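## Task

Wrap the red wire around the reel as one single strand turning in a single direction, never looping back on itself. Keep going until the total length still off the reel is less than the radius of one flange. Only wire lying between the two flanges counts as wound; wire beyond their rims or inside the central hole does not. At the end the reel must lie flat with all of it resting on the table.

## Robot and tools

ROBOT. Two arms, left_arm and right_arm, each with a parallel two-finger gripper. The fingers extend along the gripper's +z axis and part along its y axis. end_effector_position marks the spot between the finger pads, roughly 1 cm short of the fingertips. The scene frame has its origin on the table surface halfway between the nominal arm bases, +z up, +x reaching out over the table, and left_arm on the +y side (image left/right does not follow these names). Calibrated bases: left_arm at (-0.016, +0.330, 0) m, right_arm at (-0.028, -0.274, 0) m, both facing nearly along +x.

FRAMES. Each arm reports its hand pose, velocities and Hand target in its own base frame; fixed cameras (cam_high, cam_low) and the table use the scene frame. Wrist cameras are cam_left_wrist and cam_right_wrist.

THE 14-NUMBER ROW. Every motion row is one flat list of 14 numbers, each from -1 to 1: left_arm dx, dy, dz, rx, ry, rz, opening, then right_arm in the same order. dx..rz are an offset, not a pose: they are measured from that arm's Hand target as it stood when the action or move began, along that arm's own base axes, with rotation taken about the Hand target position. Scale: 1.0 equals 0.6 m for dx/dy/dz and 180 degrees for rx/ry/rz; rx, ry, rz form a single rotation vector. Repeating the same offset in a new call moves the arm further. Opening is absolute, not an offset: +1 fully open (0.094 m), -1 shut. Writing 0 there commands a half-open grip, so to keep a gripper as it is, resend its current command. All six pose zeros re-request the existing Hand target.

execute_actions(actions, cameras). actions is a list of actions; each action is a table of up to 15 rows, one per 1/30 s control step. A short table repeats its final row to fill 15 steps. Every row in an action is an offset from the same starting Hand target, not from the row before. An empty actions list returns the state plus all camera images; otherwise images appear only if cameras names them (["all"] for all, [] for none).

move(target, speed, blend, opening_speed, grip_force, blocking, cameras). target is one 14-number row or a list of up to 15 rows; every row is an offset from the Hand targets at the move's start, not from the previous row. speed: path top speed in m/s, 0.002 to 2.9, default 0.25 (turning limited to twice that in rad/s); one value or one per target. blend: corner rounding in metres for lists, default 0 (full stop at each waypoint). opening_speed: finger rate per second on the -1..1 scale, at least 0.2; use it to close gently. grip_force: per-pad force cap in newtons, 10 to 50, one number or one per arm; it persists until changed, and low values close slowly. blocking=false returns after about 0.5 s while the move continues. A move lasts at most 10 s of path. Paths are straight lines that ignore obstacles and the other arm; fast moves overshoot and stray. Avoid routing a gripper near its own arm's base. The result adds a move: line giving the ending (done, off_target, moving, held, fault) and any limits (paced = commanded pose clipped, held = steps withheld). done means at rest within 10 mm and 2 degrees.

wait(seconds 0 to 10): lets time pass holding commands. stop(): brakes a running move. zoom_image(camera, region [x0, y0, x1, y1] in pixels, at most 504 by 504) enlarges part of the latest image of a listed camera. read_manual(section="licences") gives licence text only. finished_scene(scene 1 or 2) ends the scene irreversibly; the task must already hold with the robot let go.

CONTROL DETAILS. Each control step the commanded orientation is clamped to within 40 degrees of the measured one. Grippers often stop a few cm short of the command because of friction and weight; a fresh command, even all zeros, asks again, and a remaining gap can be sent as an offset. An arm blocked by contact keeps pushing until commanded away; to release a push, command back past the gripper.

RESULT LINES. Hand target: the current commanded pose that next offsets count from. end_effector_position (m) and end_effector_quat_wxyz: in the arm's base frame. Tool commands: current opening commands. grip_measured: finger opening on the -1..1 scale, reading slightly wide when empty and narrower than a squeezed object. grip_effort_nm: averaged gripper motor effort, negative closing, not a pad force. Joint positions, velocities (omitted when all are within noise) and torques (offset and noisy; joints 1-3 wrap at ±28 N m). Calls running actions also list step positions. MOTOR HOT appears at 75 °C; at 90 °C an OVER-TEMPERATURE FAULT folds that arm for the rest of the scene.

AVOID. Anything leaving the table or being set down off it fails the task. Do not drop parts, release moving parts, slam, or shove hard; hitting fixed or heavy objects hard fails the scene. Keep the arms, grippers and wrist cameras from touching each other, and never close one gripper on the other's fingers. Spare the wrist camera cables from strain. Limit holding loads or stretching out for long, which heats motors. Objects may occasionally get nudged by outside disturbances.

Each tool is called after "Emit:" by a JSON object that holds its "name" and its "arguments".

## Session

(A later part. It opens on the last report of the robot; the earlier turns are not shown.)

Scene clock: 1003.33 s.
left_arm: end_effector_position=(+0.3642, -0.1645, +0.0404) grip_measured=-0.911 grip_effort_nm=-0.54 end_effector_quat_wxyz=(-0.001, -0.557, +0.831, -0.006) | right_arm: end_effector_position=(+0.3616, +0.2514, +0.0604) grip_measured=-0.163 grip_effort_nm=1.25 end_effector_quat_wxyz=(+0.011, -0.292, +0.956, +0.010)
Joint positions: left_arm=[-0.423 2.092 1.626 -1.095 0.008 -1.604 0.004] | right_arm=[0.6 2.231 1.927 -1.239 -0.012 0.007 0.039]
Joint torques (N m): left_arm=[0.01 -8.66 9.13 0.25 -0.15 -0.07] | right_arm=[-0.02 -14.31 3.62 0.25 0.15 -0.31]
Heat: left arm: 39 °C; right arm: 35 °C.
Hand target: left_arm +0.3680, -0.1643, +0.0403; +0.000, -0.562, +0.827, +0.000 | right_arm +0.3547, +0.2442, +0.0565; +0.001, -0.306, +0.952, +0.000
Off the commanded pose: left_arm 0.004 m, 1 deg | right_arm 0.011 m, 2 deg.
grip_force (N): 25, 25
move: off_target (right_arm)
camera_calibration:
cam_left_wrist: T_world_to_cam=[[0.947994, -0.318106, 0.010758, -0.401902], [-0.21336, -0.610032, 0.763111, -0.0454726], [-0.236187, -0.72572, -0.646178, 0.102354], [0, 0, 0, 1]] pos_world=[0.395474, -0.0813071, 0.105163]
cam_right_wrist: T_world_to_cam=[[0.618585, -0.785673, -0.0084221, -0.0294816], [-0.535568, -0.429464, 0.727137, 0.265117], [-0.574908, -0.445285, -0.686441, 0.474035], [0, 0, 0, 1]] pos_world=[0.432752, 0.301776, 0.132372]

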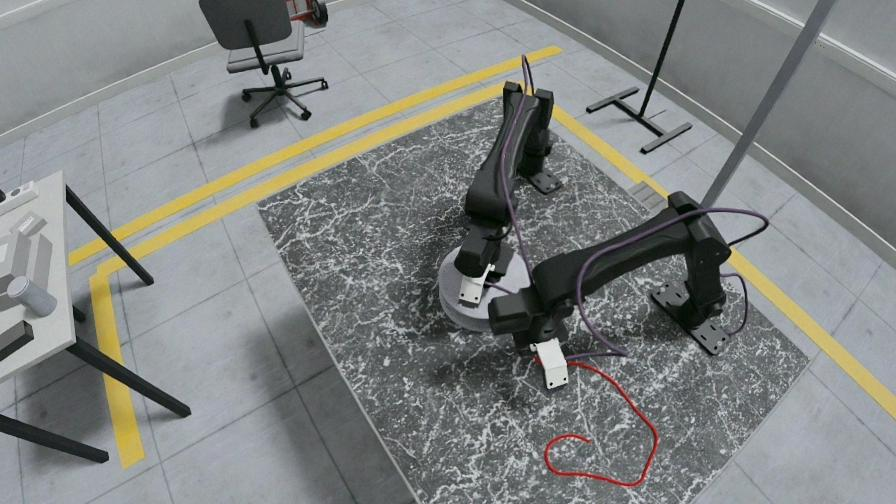

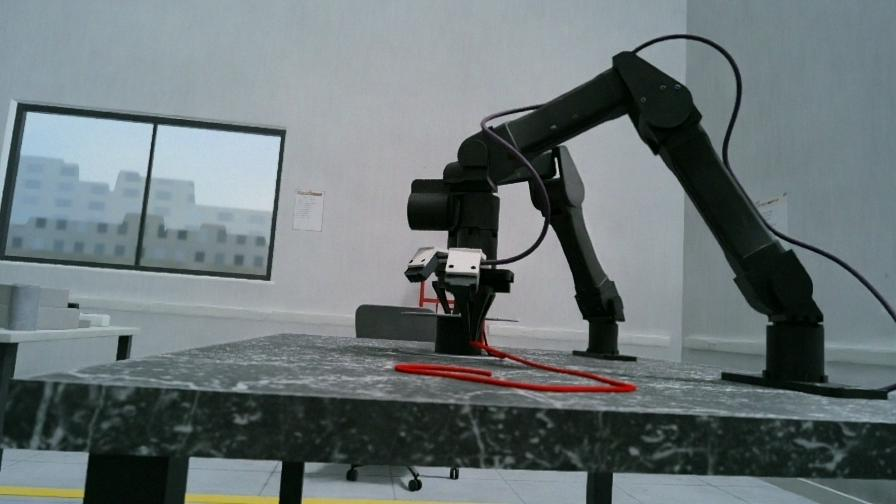

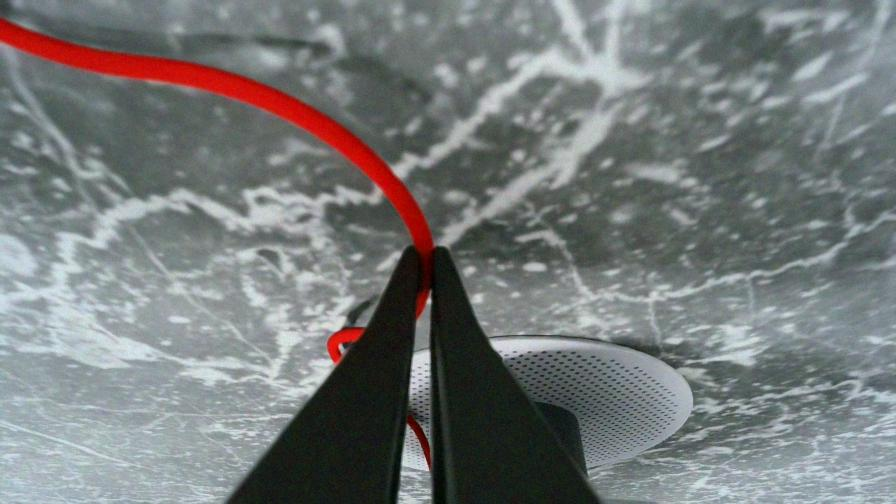

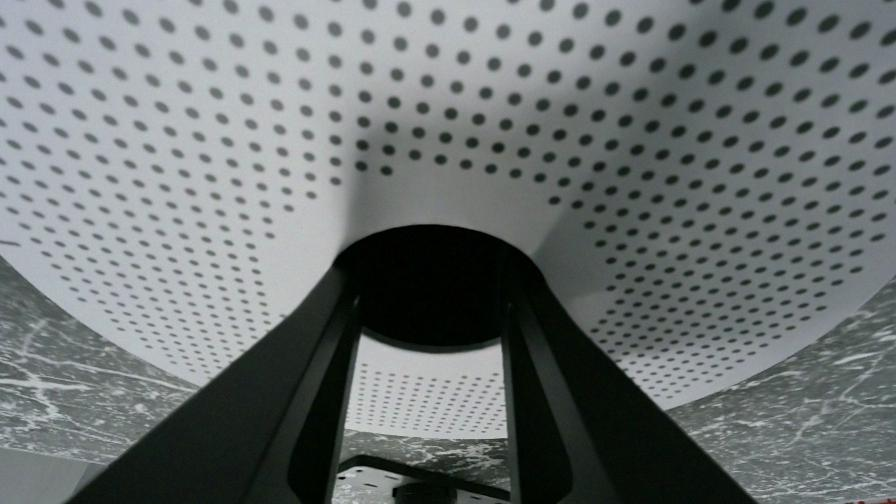

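Emit:
{"name": "move", "arguments": {"target": [0.047, 0.08, 0, 0, 0, 0, -1, 0, 0, 0, 0, 0, 0, -0.1], "speed": 0.1, "cameras": ["cam_left_wrist", "cam_high", "cam_low"]}}

Emit:
{"name": "zoom_image", "arguments": {"camera": "cam_left_wrist", "region": [250, 250, 700, 504]}}

Emit:
{"name": "zoom_image", "arguments": {"camera": "cam_low", "region": [390, 210, 660, 400]}}

Scene clock: 1020.80 s.
left_arm: end_effector_position=(+0.3892, -0.1259, +0.0413) grip_measured=-0.911 grip_effort_nm=-0.54 end_effector_quat_wxyz=(-0.009, -0.558, +0.830, -0.013) | right_arm: end_effector_position=(+0.3615, +0.2514, +0.0604) grip_measured=-0.163 grip_effort_nm=1.25 end_effector_quat_wxyz=(+0.011, -0.295, +0.955, +0.010)
Joint positions: left_arm=[-0.301 2.129 1.687 -1.119 0.032 -1.486 0.004] | right_arm=[0.6 2.231 1.927 -1.239 -0.012 0.002 0.039]
Joint torques (N m): left_arm=[1.03 -8.88 9.16 0.29 -0.35 0.08] | right_arm=[0.01 -14.31 3.79 0.26 0.13 -0.29]
Heat: left arm: 40 °C; right arm: 34 °C.
Hand target: left_arm +0.3963, -0.1163, +0.0403; +0.000, -0.562, +0.827, +0.000 | right_arm +0.3547, +0.2441, +0.0565; +0.001, -0.306, +0.952, +0.000
Off the commanded pose: left_arm 0.012 m, 2 deg | right_arm 0.011 m, 2 deg.
grip_force (N): 25, 25
move: off_target (left_arm, right_arm)
camera_calibration:
cam_left_wrist: T_world_to_cam=[[0.949227, -0.314384, 0.0114383, -0.413471], [-0.206242, -0.594435, 0.777246, -0.018616], [-0.237554, -0.740142, -0.629093, 0.134836], [0, 0, 0, 1]] pos_world=[0.420669, -0.0412568, 0.104023]
Images, in order (width x height): cam_high 896x504, cam_low 896x504, cam_left_wrist 896x504.

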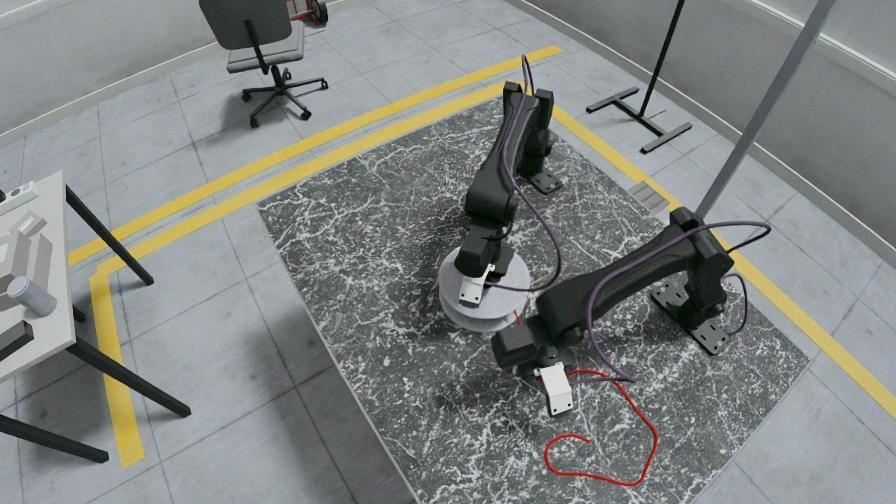

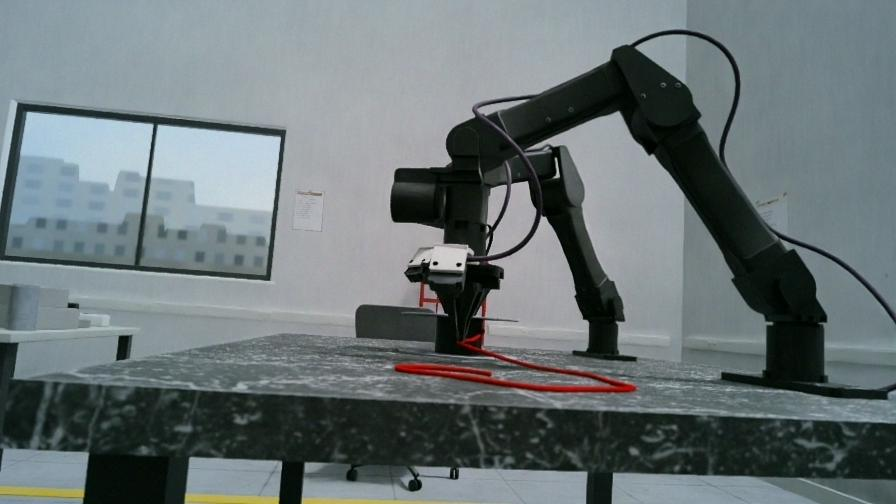

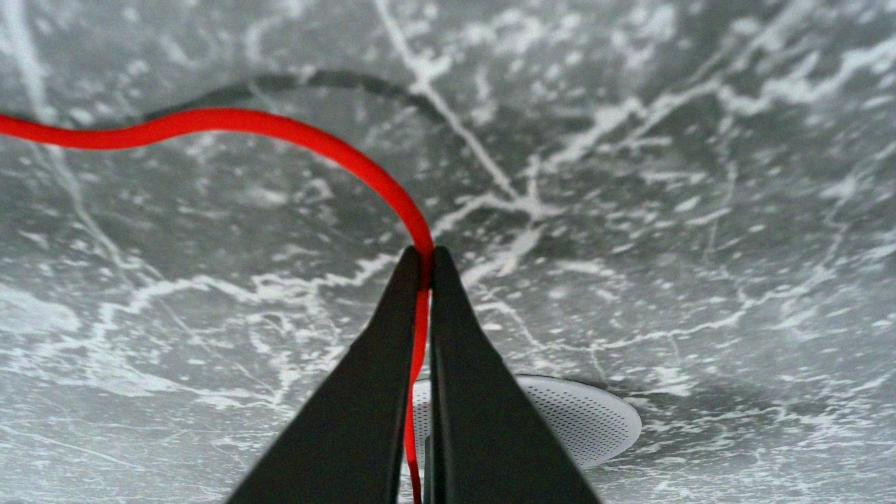

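Scaled by 1.120 from the camera's 896x504 image, which has a finer 1280x720 frame.

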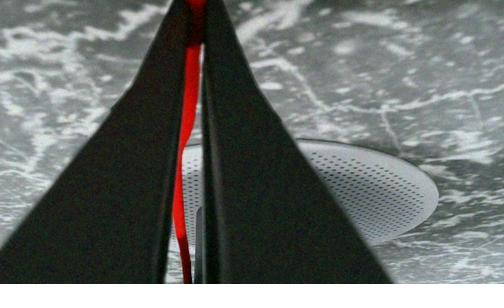

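Scaled by 1.867 from the camera's 896x504 image, which has a finer 1280x720 frame.

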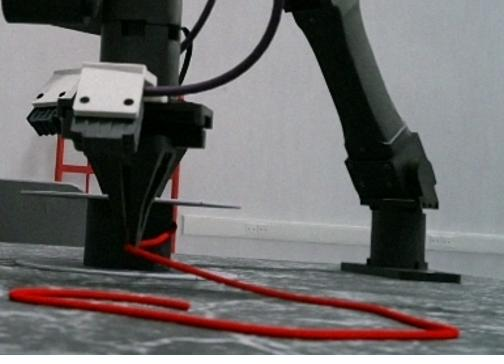

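Emit:
{"name": "move", "arguments": {"target": [-0.0215, -0.0545, 0, 0, 0, 0, -1, 0, 0, 0, 0, 0, 0.222, -0.1], "speed": 0.25, "cameras": ["cam_left_wrist", "cam_high", "cam_low", "cam_right_wrist"]}}

Emit:
{"name": "zoom_image", "arguments": {"camera": "cam_high", "region": [420, 210, 620, 350]}}

Emit:
{"name": "zoom_image", "arguments": {"camera": "cam_low", "region": [390, 210, 660, 400]}}

Scene clock: 1030.17 s.
left_arm: end_effector_position=(+0.3796, -0.1525, +0.0413) grip_measured=-0.911 grip_effort_nm=-0.54 end_effector_quat_wxyz=(-0.011, -0.558, +0.829, -0.013) | right_arm: end_effector_position=(+0.3597, +0.2528, +0.0608) grip_measured=-0.159 grip_effort_nm=1.25 end_effector_quat_wxyz=(+0.013, -0.601, +0.799, +0.012)
Joint positions: left_arm=[-0.369 2.129 1.687 -1.119 0.034 -1.554 0.004] | right_arm=[0.6 2.231 1.927 -1.242 -0.024 -0.69 0.04]
Joint torques (N m): left_arm=[-0.32 -9.31 8.31 0.33 -0.37 -0.09] | right_arm=[-0.1 -14.17 3.62 0.23 0.22 -0.34]
Heat: left arm: 40 °C; right arm: 34 °C.
Hand target: left_arm +0.3834, -0.1490, +0.0403; +0.000, -0.562, +0.827, +0.000 | right_arm +0.3547, +0.2442, +0.0565; +0.001, -0.613, +0.790, +0.000
Off the commanded pose: left_arm 0.005 m, 2 deg | right_arm 0.011 m, 3 deg.
grip_force (N): 25, 25
move: off_target (right_arm)
camera_calibration:
cam_left_wrist: T_world_to_cam=[[0.949343, -0.314107, 0.00920099, -0.412543], [-0.20363, -0.592615, 0.779322, -0.0372146], [-0.239338, -0.741717, -0.626556, 0.113216], [0, 0, 0, 1]] pos_world=[0.411163, -0.0676621, 0.103734]
cam_right_wrist: T_world_to_cam=[[0.978677, -0.2054, 0.00117216, -0.304012], [-0.142841, -0.676478, 0.722478, 0.186064], [-0.147604, -0.70724, -0.691393, 0.386675], [0, 0, 0, 1]] pos_world=[0.381182, 0.336896, 0.133273]

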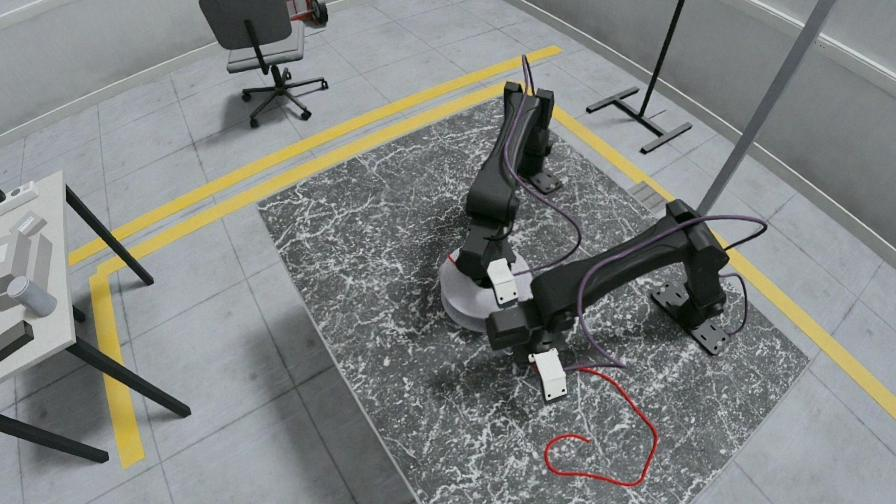

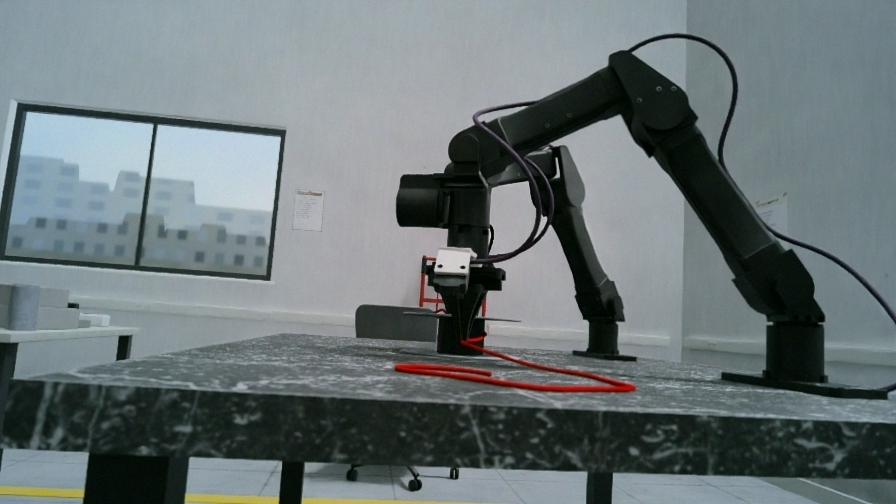

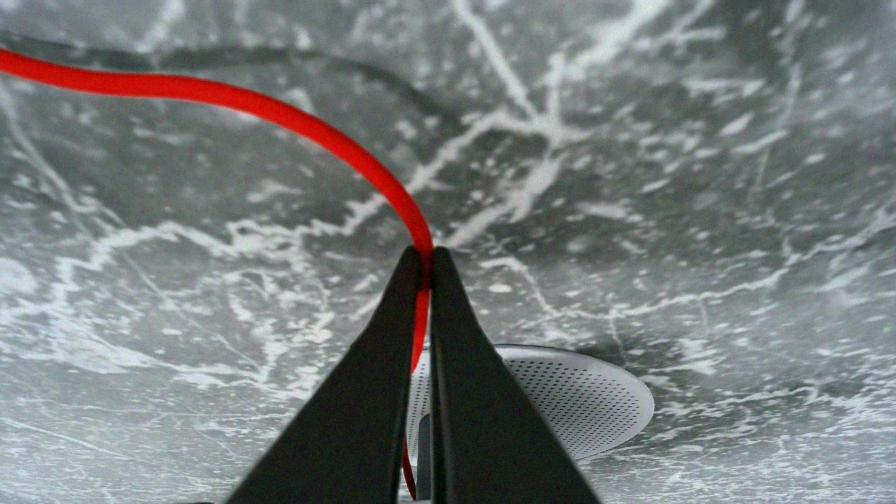

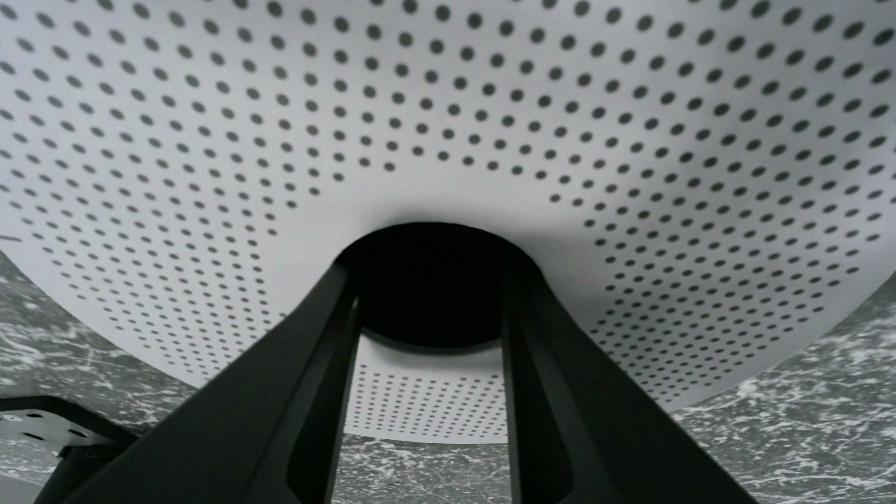

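Scaled by 2.520 from the camera's 896x504 image, which has a finer 1280x720 frame.

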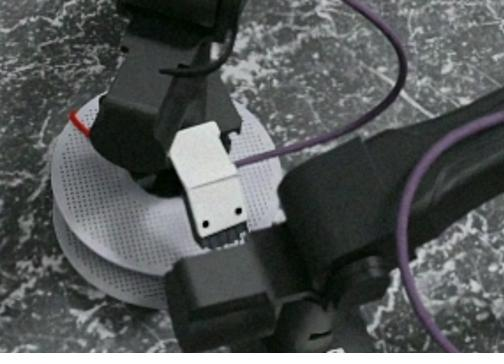

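Scaled by 1.867 from the camera's 896x504 image, which has a finer 1280x720 frame.

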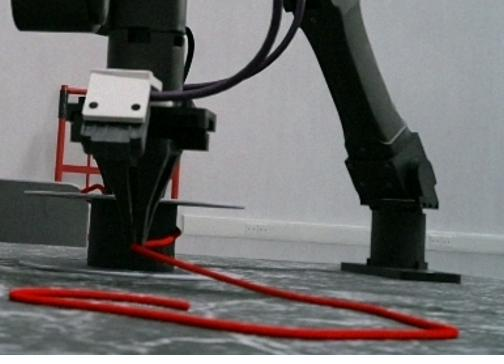

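Emit:
{"name": "move", "arguments": {"target": [0, 0, -0.05, 0, 0, 0, -1, 0, 0, 0, 0, 0, 0, -0.1], "speed": 0.08}}

Scene clock: 1078.43 s.
left_arm: end_effector_position=(+0.3875, -0.1569, +0.0231) grip_measured=-0.911 grip_effort_nm=-0.54 end_effector_quat_wxyz=(-0.004, -0.557, +0.830, -0.024) | right_arm: end_effector_position=(+0.3597, +0.2528, +0.0608) grip_measured=-0.159 grip_effort_nm=1.25 end_effector_quat_wxyz=(+0.013, -0.601, +0.799, +0.012)
Joint positions: left_arm=[-0.372 2.157 1.656 -1.036 0.034 -1.555 0.004] | right_arm=[0.6 2.231 1.927 -1.242 -0.024 -0.69 0.04]
Joint torques (N m): left_arm=[-0.14 -9.31 4.55 0.64 -0.37 -0.06] | right_arm=[-0.09 -14.26 3.66 0.24 0.27 -0.37]
Heat: left arm: 41 °C; right arm: 35 °C.
Hand target: left_arm +0.3834, -0.1491, +0.0104; +0.000, -0.562, +0.827, +0.000 | right_arm +0.3547, +0.2442, +0.0565; +0.001, -0.613, +0.790, +0.000
Off the commanded pose: left_arm 0.016 m, 3 deg | right_arm 0.011 m, 3 deg.
grip_force (N): 25, 25
move: off_target (left_arm, right_arm)

Emit:
{"name": "move", "arguments": {"target": [-0.008, 0.01, -0.016, 0, 0, 0, -1, 0, 0, 0, 0, 0, 0, -0.1], "speed": 0.06, "cameras": ["cam_left_wrist"]}}

Scene clock: 1081.07 s.
left_arm: end_effector_position=(+0.3835, -0.1559, +0.0150) grip_measured=-0.911 grip_effort_nm=-0.54 end_effector_quat_wxyz=(-0.006, -0.557, +0.830, -0.023) | right_arm: end_effector_position=(+0.3597, +0.2528, +0.0608) grip_measured=-0.159 grip_effort_nm=1.25 end_effector_quat_wxyz=(+0.013, -0.601, +0.799, +0.012)
Joint positions: left_arm=[-0.372 2.153 1.617 -1.004 0.037 -1.555 0.004] | right_arm=[0.6 2.231 1.927 -1.242 -0.024 -0.69 0.04]
Joint torques (N m): left_arm=[0.62 -9.78 2.77 0.76 -0.41 0.02] | right_arm=[-0.02 -14.11 3.79 0.27 0.27 -0.33]
Heat: left arm: 41 °C; right arm: 35 °C.
Hand target: left_arm +0.3786, -0.1430, +0.0008; +0.000, -0.562, +0.827, +0.000 | right_arm +0.3547, +0.2442, +0.0565; +0.001, -0.613, +0.790, +0.000
Off the commanded pose: left_arm 0.020 m, 3 deg | right_arm 0.011 m, 3 deg.
grip_force (N): 25, 25
move: off_target (left_arm, right_arm)
camera_calibration:
cam_left_wrist: T_world_to_cam=[[0.948128, -0.316435, 0.030371, -0.417258], [-0.21996, -0.584068, 0.781334, -0.0103368], [-0.229503, -0.747484, -0.623374, 0.0904307], [0, 0, 0, 1]] pos_world=[0.414095, -0.0704772, 0.0771212]
Images, in order (width x height): cam_left_wrist 896x504.

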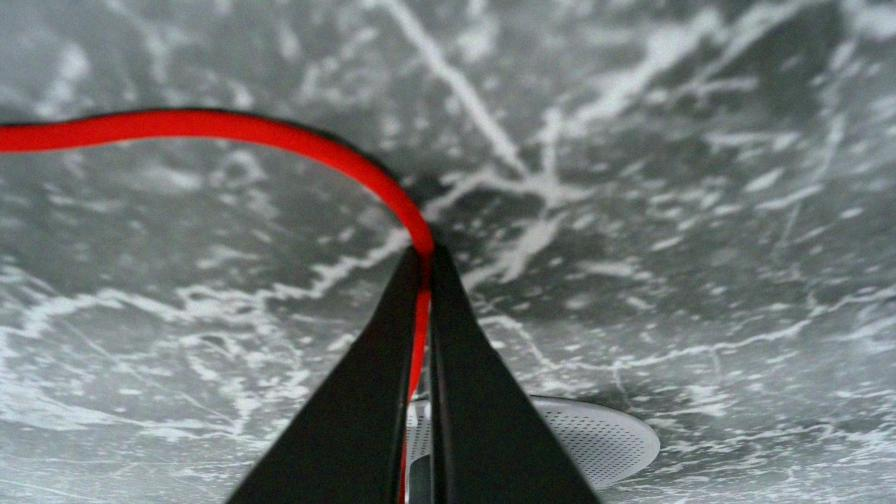

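Emit:
{"name": "move", "arguments": {"target": [0.004, -0.008, 0.014, 0, 0, 0, -0.8, 0, 0, 0, 0, 0, 0, -0.1], "speed": 0.06, "cameras": ["cam_left_wrist"]}}

Scene clock: 1084.47 s.
left_arm: end_effector_position=(+0.3846, -0.1563, +0.0150) grip_measured=-0.802 grip_effort_nm=0.14 end_effector_quat_wxyz=(-0.005, -0.557, +0.830, -0.025) | right_arm: end_effector_position=(+0.3597, +0.2528, +0.0608) grip_measured=-0.159 grip_effort_nm=1.24 end_effector_quat_wxyz=(+0.013, -0.601, +0.799, +0.012)
Joint positions: left_arm=[-0.372 2.153 1.617 -0.999 0.037 -1.555 0.009] | right_arm=[0.6 2.231 1.927 -1.242 -0.024 -0.69 0.04]
Joint torques (N m): left_arm=[-0.06 -9.57 6.19 0.31 -0.39 -0.06] | right_arm=[-0.09 -14.24 3.69 0.25 0.27 -0.32]
Heat: left arm: 41 °C; right arm: 35 °C.
Hand target: left_arm +0.3810, -0.1479, +0.0092; +0.000, -0.562, +0.827, +0.000 | right_arm +0.3547, +0.2442, +0.0565; +0.001, -0.613, +0.790, +0.000
Off the commanded pose: left_arm 0.011 m, 3 deg | right_arm 0.011 m, 3 deg.
grip_force (N): 25, 25
move: off_target (left_arm, right_arm)
camera_calibration:
cam_left_wrist: T_world_to_cam=[[0.947975, -0.31638, 0.0353203, -0.418534], [-0.223579, -0.582686, 0.781339, -0.00878909], [-0.226619, -0.748586, -0.623107, 0.0891764], [0, 0, 0, 1]] pos_world=[0.415004, -0.0707807, 0.0772164]
Images, in order (width x height): cam_left_wrist 896x504.

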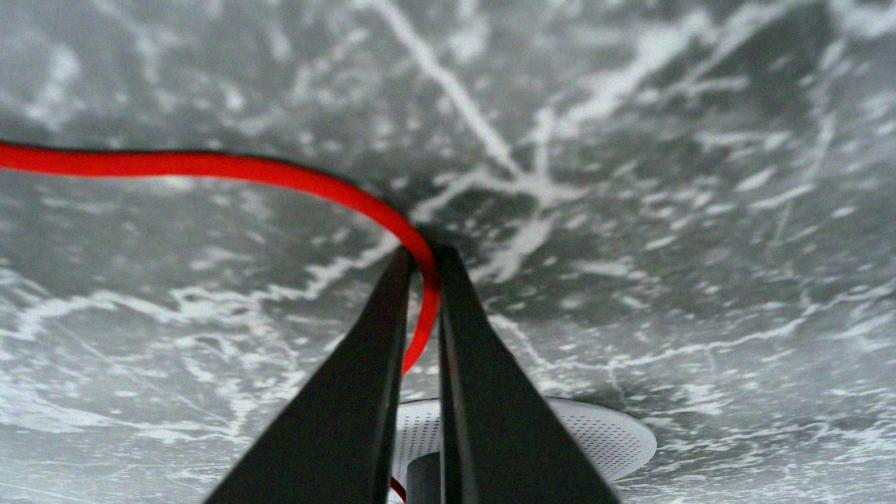

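Emit:
{"name": "move", "arguments": {"target": [0, 0, 0, 0, 0, 0, -0.8, 0, 0, 0, 0, 0, 0.21, -0.1], "speed": 0.25, "cameras": ["cam_left_wrist", "cam_high", "cam_low"]}}

Emit:
{"name": "zoom_image", "arguments": {"camera": "cam_high", "region": [420, 210, 620, 350]}}

Emit:
{"name": "zoom_image", "arguments": {"camera": "cam_low", "region": [390, 210, 660, 400]}}

Scene clock: 1090.67 s.
left_arm: end_effector_position=(+0.3846, -0.1563, +0.0150) grip_measured=-0.802 grip_effort_nm=0.14 end_effector_quat_wxyz=(-0.005, -0.557, +0.830, -0.025) | right_arm: end_effector_position=(+0.3557, +0.2490, +0.0607) grip_measured=-0.158 grip_effort_nm=1.25 end_effector_quat_wxyz=(-0.005, +0.827, -0.561, -0.008)
Joint positions: left_arm=[-0.372 2.153 1.617 -0.999 0.037 -1.555 0.009] | right_arm=[0.6 2.231 1.927 -1.264 -0.019 -1.349 0.04]
Joint torques (N m): left_arm=[-0.03 -9.58 6.19 0.33 -0.4 -0.07] | right_arm=[-0.2 -14.11 3.7 0.42 0.18 -0.39]
Heat: left arm: 40 °C; right arm: 35 °C.
Hand target: left_arm +0.3810, -0.1479, +0.0092; +0.000, -0.562, +0.827, +0.000 | right_arm +0.3547, +0.2442, +0.0565; -0.001, +0.836, -0.549, +0.000
Off the commanded pose: left_arm 0.011 m, 3 deg | right_arm 0.006 m, 2 deg.
grip_force (N): 25, 25
move: off_target (left_arm)
camera_calibration:
cam_left_wrist: T_world_to_cam=[[0.947975, -0.31638, 0.0353203, -0.418534], [-0.223579, -0.582686, 0.781339, -0.00878909], [-0.226619, -0.748586, -0.623107, 0.0891764], [0, 0, 0, 1]] pos_world=[0.415004, -0.0707807, 0.0772164]
Images, in order (width x height): cam_high 896x504, cam_low 896x504, cam_left_wrist 896x504.

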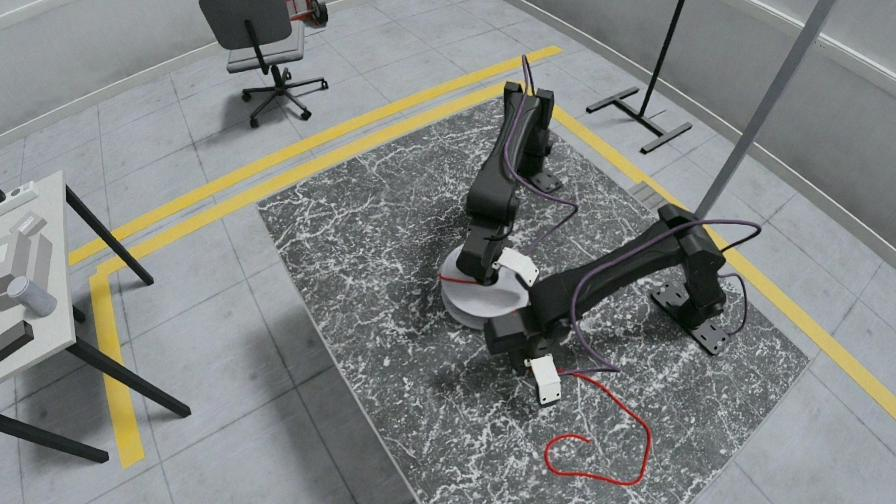

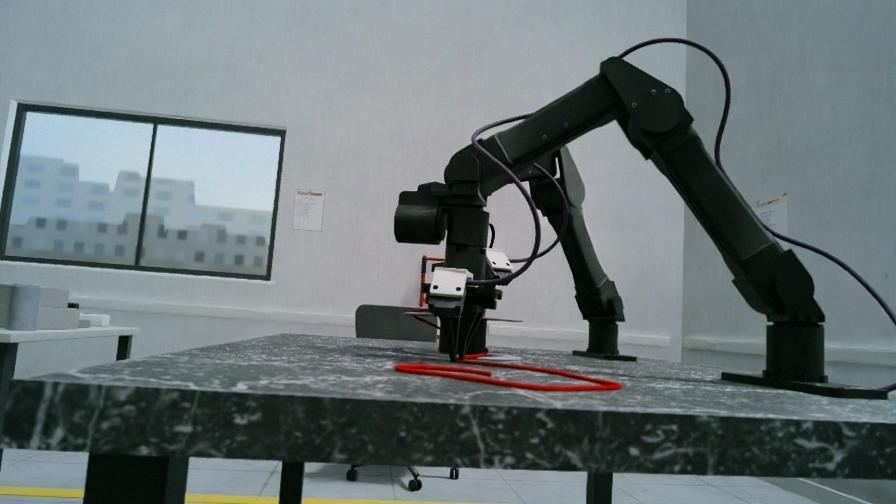

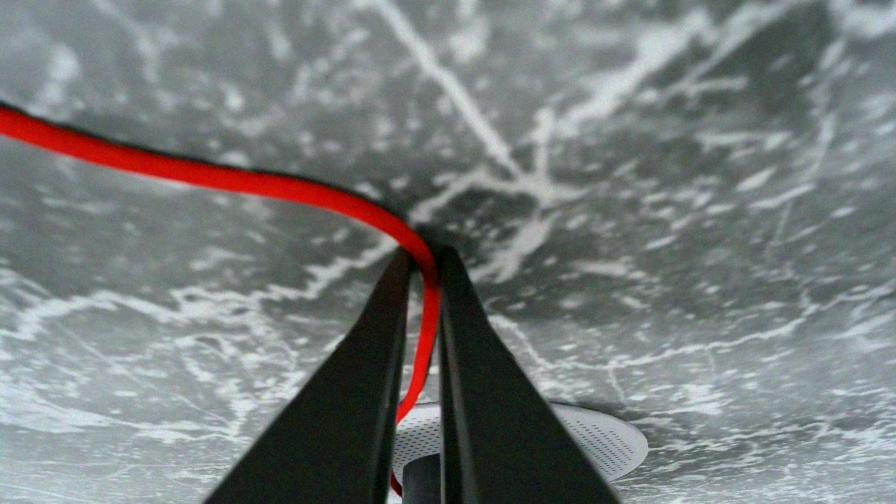

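Scaled by 2.520 from the camera's 896x504 image, which has a finer 1280x720 frame.

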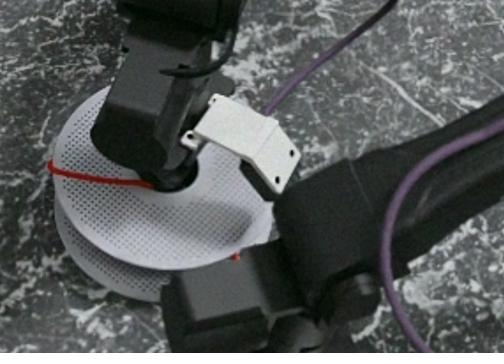

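Scaled by 1.867 from the camera's 896x504 image, which has a finer 1280x720 frame.

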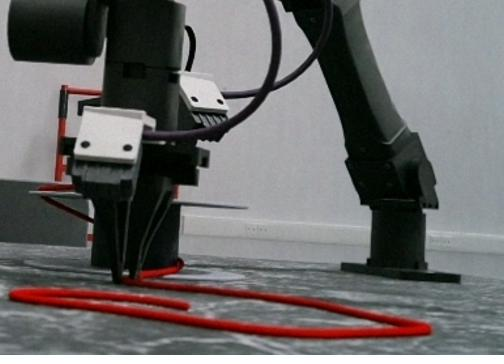

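Emit:
{"name": "move", "arguments": {"target": [0, 0, 0, 0, 0, 0, -0.8, 0, 0, 0, 0, 0, 0.21, -0.1], "speed": 0.25, "cameras": ["cam_left_wrist", "cam_high", "cam_low", "cam_right_wrist"]}}

Emit:
{"name": "zoom_image", "arguments": {"camera": "cam_high", "region": [420, 210, 620, 350]}}

Emit:
{"name": "zoom_image", "arguments": {"camera": "cam_low", "region": [390, 210, 660, 400]}}

Scene clock: 1098.97 s.
left_arm: end_effector_position=(+0.3846, -0.1563, +0.0150) grip_measured=-0.802 grip_effort_nm=0.14 end_effector_quat_wxyz=(-0.005, -0.557, +0.830, -0.025) | right_arm: end_effector_position=(+0.3549, +0.2447, +0.0606) grip_measured=-0.157 grip_effort_nm=1.25 end_effector_quat_wxyz=(+0.003, +0.965, -0.264, -0.004)
Joint positions: left_arm=[-0.372 2.153 1.617 -0.999 0.037 -1.555 0.009] | right_arm=[0.6 2.231 1.927 -1.276 -0.002 -2.008 0.04]
Joint torques (N m): left_arm=[-0.05 -9.54 6.2 0.32 -0.41 -0.07] | right_arm=[-0.03 -13.87 3.73 0.57 0.05 -0.36]
Heat: left arm: 40 °C; right arm: 35 °C.
Hand target: left_arm +0.3810, -0.1479, +0.0092; +0.000, -0.562, +0.827, +0.000 | right_arm +0.3547, +0.2442, +0.0565; +0.000, +0.969, -0.248, -0.001
Off the commanded pose: left_arm 0.011 m, 3 deg | right_arm 0.004 m, 2 deg.
grip_force (N): 25, 25
move: off_target (left_arm)
camera_calibration:
cam_left_wrist: T_world_to_cam=[[0.947975, -0.31638, 0.0353203, -0.418534], [-0.223579, -0.582686, 0.781339, -0.00878909], [-0.226619, -0.748586, -0.623107, 0.0891764], [0, 0, 0, 1]] pos_world=[0.415004, -0.0707807, 0.0772164]
cam_right_wrist: T_world_to_cam=[[0.444232, 0.895896, -0.00532119, -0.380466], [0.602374, -0.294282, 0.741987, -0.179263], [0.663177, -0.33282, -0.670393, -0.000582897], [0, 0, 0, 1]] pos_world=[0.277385, 0.28791, 0.130595]

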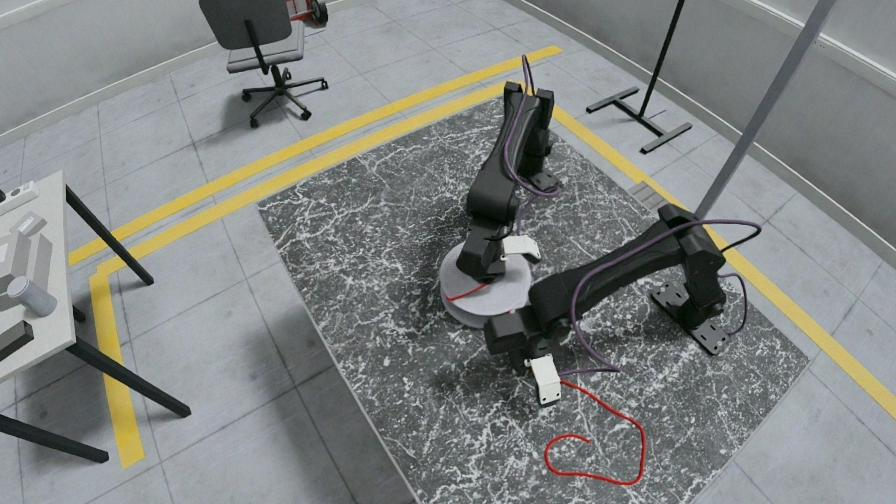

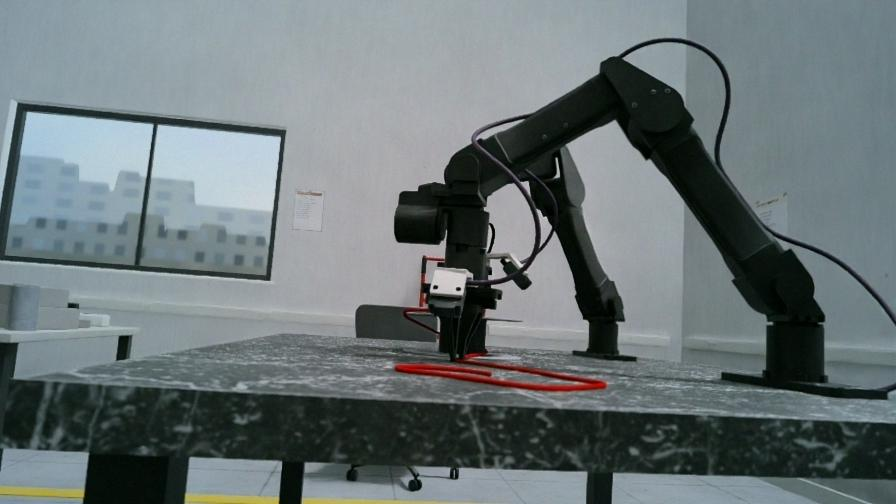

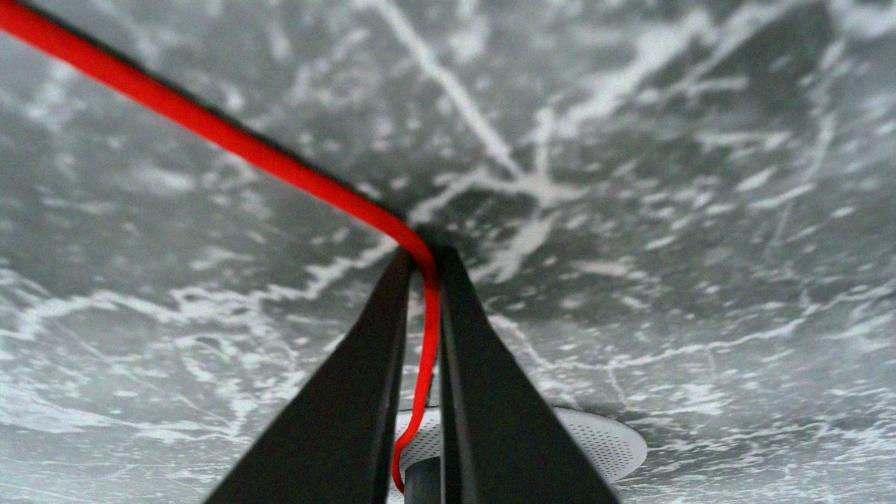

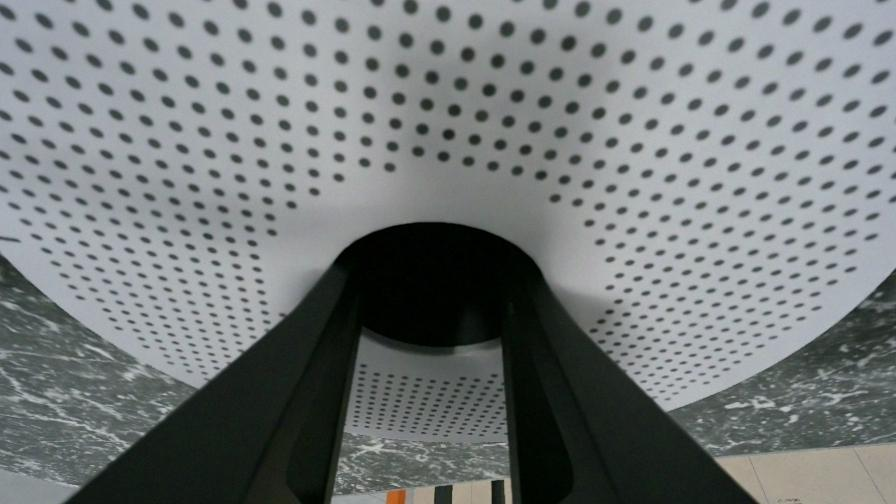

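Scaled by 2.520 from the camera's 896x504 image, which has a finer 1280x720 frame.

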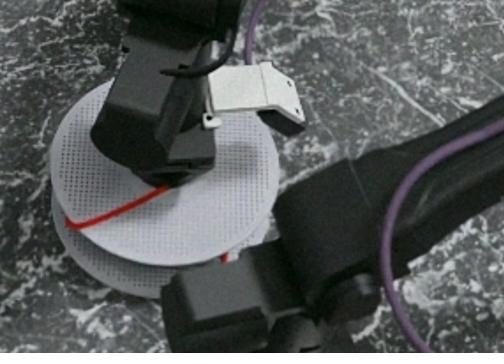

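Scaled by 1.867 from the camera's 896x504 image, which has a finer 1280x720 frame.

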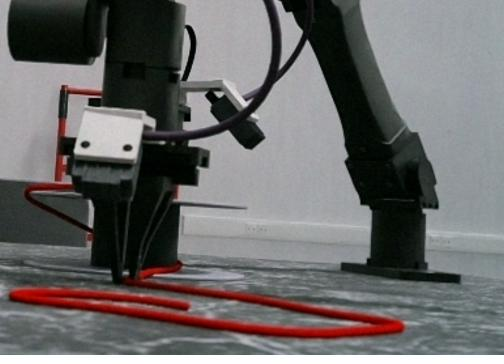

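Emit:
{"name": "move", "arguments": {"target": [[0,0,0,0,0,0,-0.8, 0,0,0,0,0,0,-0.9],[0,0,0,0,0,0,-0.8, 0,0,0.08,0,0,0,-0.9],[0,0,0,0,0,0,-0.8, 0,0,0.08,0,0,-0.522,-0.9],[0,0,0,0,0,0,-0.8, 0,0,0.08,0,0,0.956,-0.9]], "speed": 0.3, "grip_force": [25, 50], "cameras": ["cam_left_wrist", "cam_high", "cam_low", "cam_right_wrist"]}}

Emit:
{"name": "zoom_image", "arguments": {"camera": "cam_high", "region": [420, 210, 620, 350]}}

Emit:
{"name": "zoom_image", "arguments": {"camera": "cam_low", "region": [390, 210, 660, 400]}}

Scene clock: 1125.47 s.
left_arm: end_effector_position=(+0.3846, -0.1563, +0.0150) grip_measured=-0.802 grip_effort_nm=0.14 end_effector_quat_wxyz=(-0.005, -0.557, +0.830, -0.025) | right_arm: end_effector_position=(+0.3526, +0.2433, +0.0930) grip_measured=-0.898 grip_effort_nm=-0.14 end_effector_quat_wxyz=(-0.007, +0.310, +0.951, -0.007)
Joint positions: left_arm=[-0.372 2.153 1.617 -0.999 0.037 -1.555 0.009] | right_arm=[0.6 2.231 2.055 -1.415 -0.003 1.231 0.005]
Joint torques (N m): left_arm=[-0.08 -9.57 6.17 0.32 -0.41 -0.06] | right_arm=[0.01 -14.24 8.09 -0.05 0.04 0.14]
Heat: left arm: 40 °C; right arm: 35 °C.
Hand target: left_arm +0.3810, -0.1479, +0.0092; +0.000, -0.562, +0.827, +0.000 | right_arm +0.3547, +0.2442, +0.1046; +0.001, +0.315, +0.949, +0.000
Off the commanded pose: left_arm 0.011 m, 3 deg | right_arm 0.012 m, 1 deg.
grip_force (N): 25, 50
move: off_target (left_arm, right_arm)
camera_calibration:
cam_left_wrist: T_world_to_cam=[[0.947975, -0.31638, 0.0353203, -0.418534], [-0.223579, -0.582686, 0.781339, -0.00878909], [-0.226619, -0.748586, -0.623107, 0.0891764], [0, 0, 0, 1]] pos_world=[0.415004, -0.0707807, 0.0772164]
cam_right_wrist: T_world_to_cam=[[-0.52855, -0.848707, 0.0182129, 0.387352], [-0.551265, 0.359469, 0.75292, 0.0443855], [-0.645556, 0.387916, -0.657859, 0.307212], [0, 0, 0, 1]] pos_world=[0.427526, 0.19362, 0.161629]

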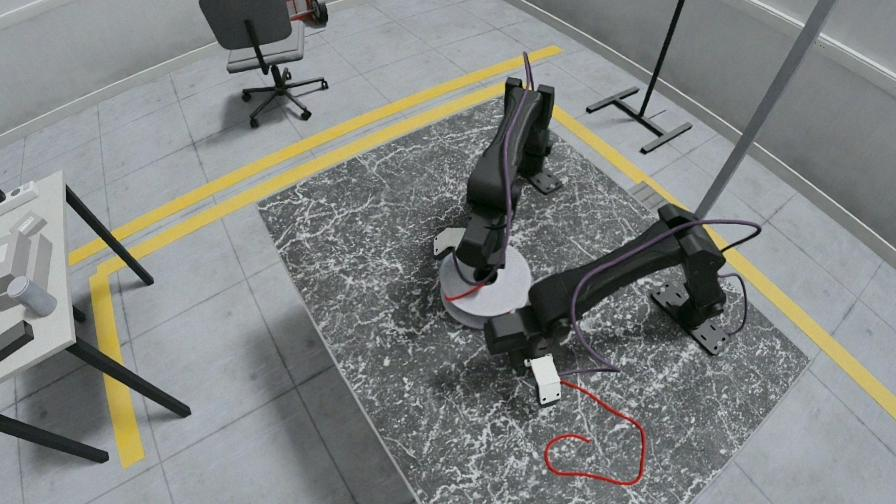

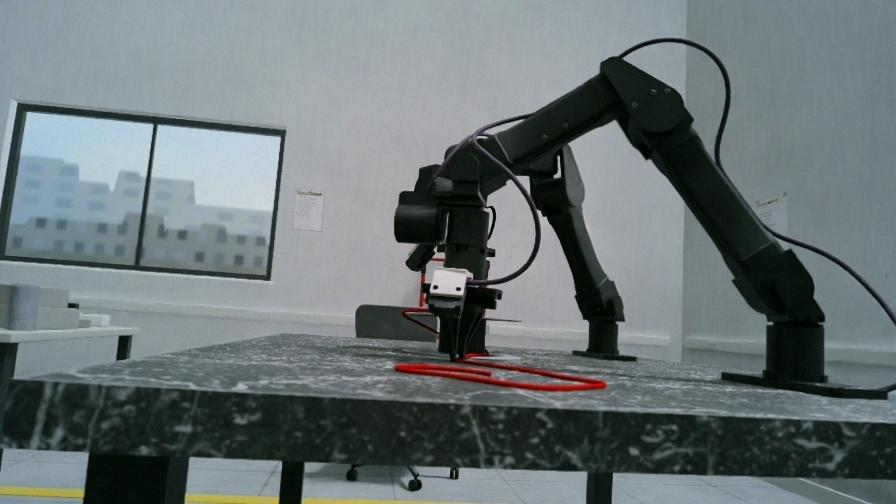

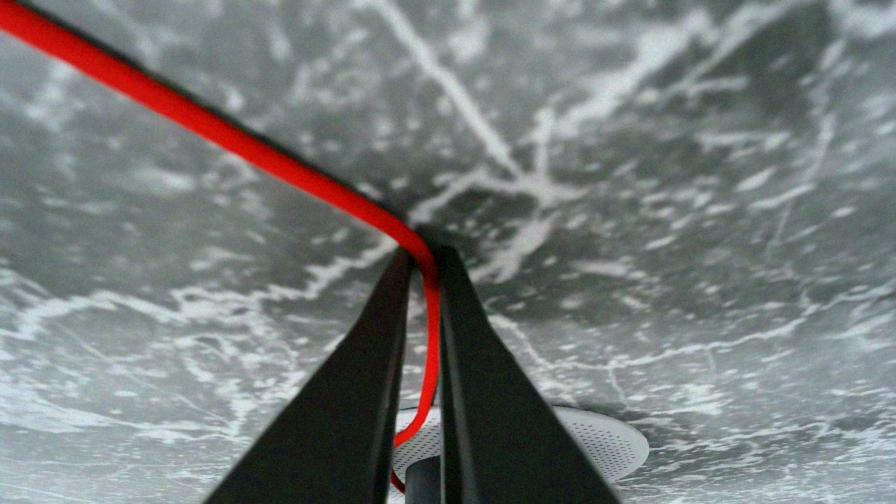

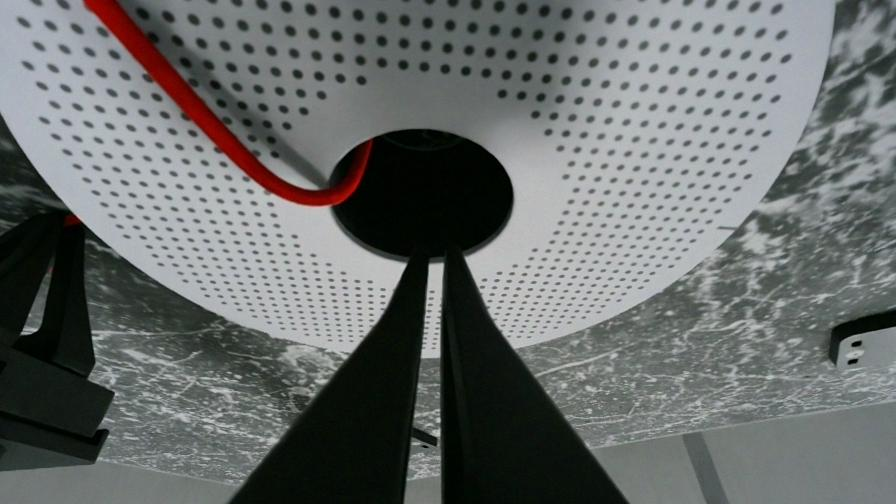

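Scaled by 2.520 from the camera's 896x504 image, which has a finer 1280x720 frame.

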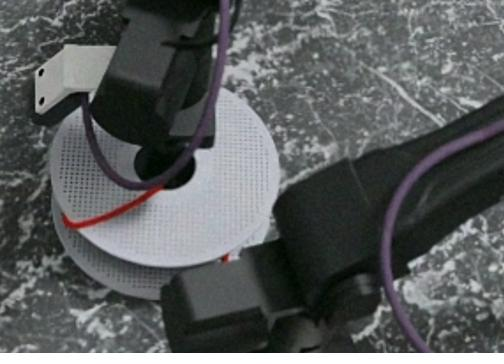

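Scaled by 1.867 from the camera's 896x504 image, which has a finer 1280x720 frame.

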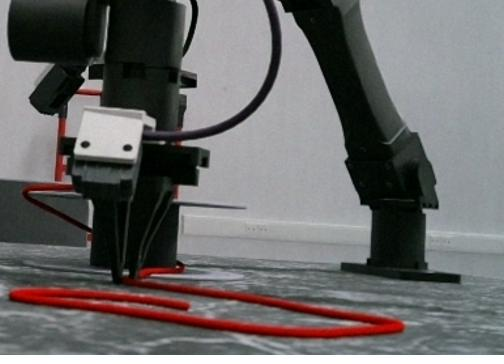

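Emit:
{"name": "move", "arguments": {"target": [0, 0, 0, 0, 0, 0, -0.8, -0.0032, -0.004, -0.063, 0, 0, 0, -0.9], "speed": 0.1, "cameras": ["cam_right_wrist"]}}

Scene clock: 1142.23 s.
left_arm: end_effector_position=(+0.3846, -0.1563, +0.0150) grip_measured=-0.802 grip_effort_nm=0.14 end_effector_quat_wxyz=(-0.005, -0.557, +0.830, -0.025) | right_arm: end_effector_position=(+0.3514, +0.2424, +0.0602) grip_measured=-0.898 grip_effort_nm=-0.14 end_effector_quat_wxyz=(-0.009, +0.310, +0.951, -0.009)
Joint positions: left_arm=[-0.372 2.153 1.617 -0.999 0.037 -1.555 0.009] | right_arm=[0.6 2.231 1.925 -1.291 -0.003 1.231 0.005]
Joint torques (N m): left_arm=[-0.1 -9.58 6.2 0.32 -0.4 -0.07] | right_arm=[-0.27 -15.64 4.64 0.36 0.04 0.11]
Heat: left arm: 40 °C; right arm: 35 °C.
Hand target: left_arm +0.3810, -0.1479, +0.0092; +0.000, -0.562, +0.827, +0.000 | right_arm +0.3528, +0.2418, +0.0667; +0.001, +0.315, +0.949, +0.000
Off the commanded pose: left_arm 0.011 m, 3 deg | right_arm 0.007 m, 2 deg.
grip_force (N): 25, 50
move: off_target (left_arm)
camera_calibration:
cam_right_wrist: T_world_to_cam=[[-0.529101, -0.848225, 0.02379, 0.386263], [-0.547195, 0.362486, 0.754441, 0.0664157], [-0.648559, 0.386158, -0.655937, 0.286508], [0, 0, 0, 1]] pos_world=[0.426532, 0.192926, 0.128635]
Images, in order (width x height): cam_right_wrist 896x504.

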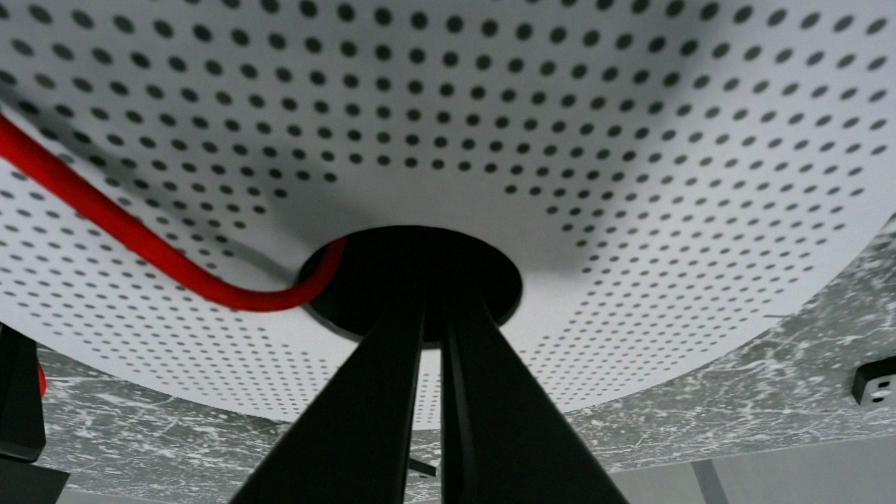

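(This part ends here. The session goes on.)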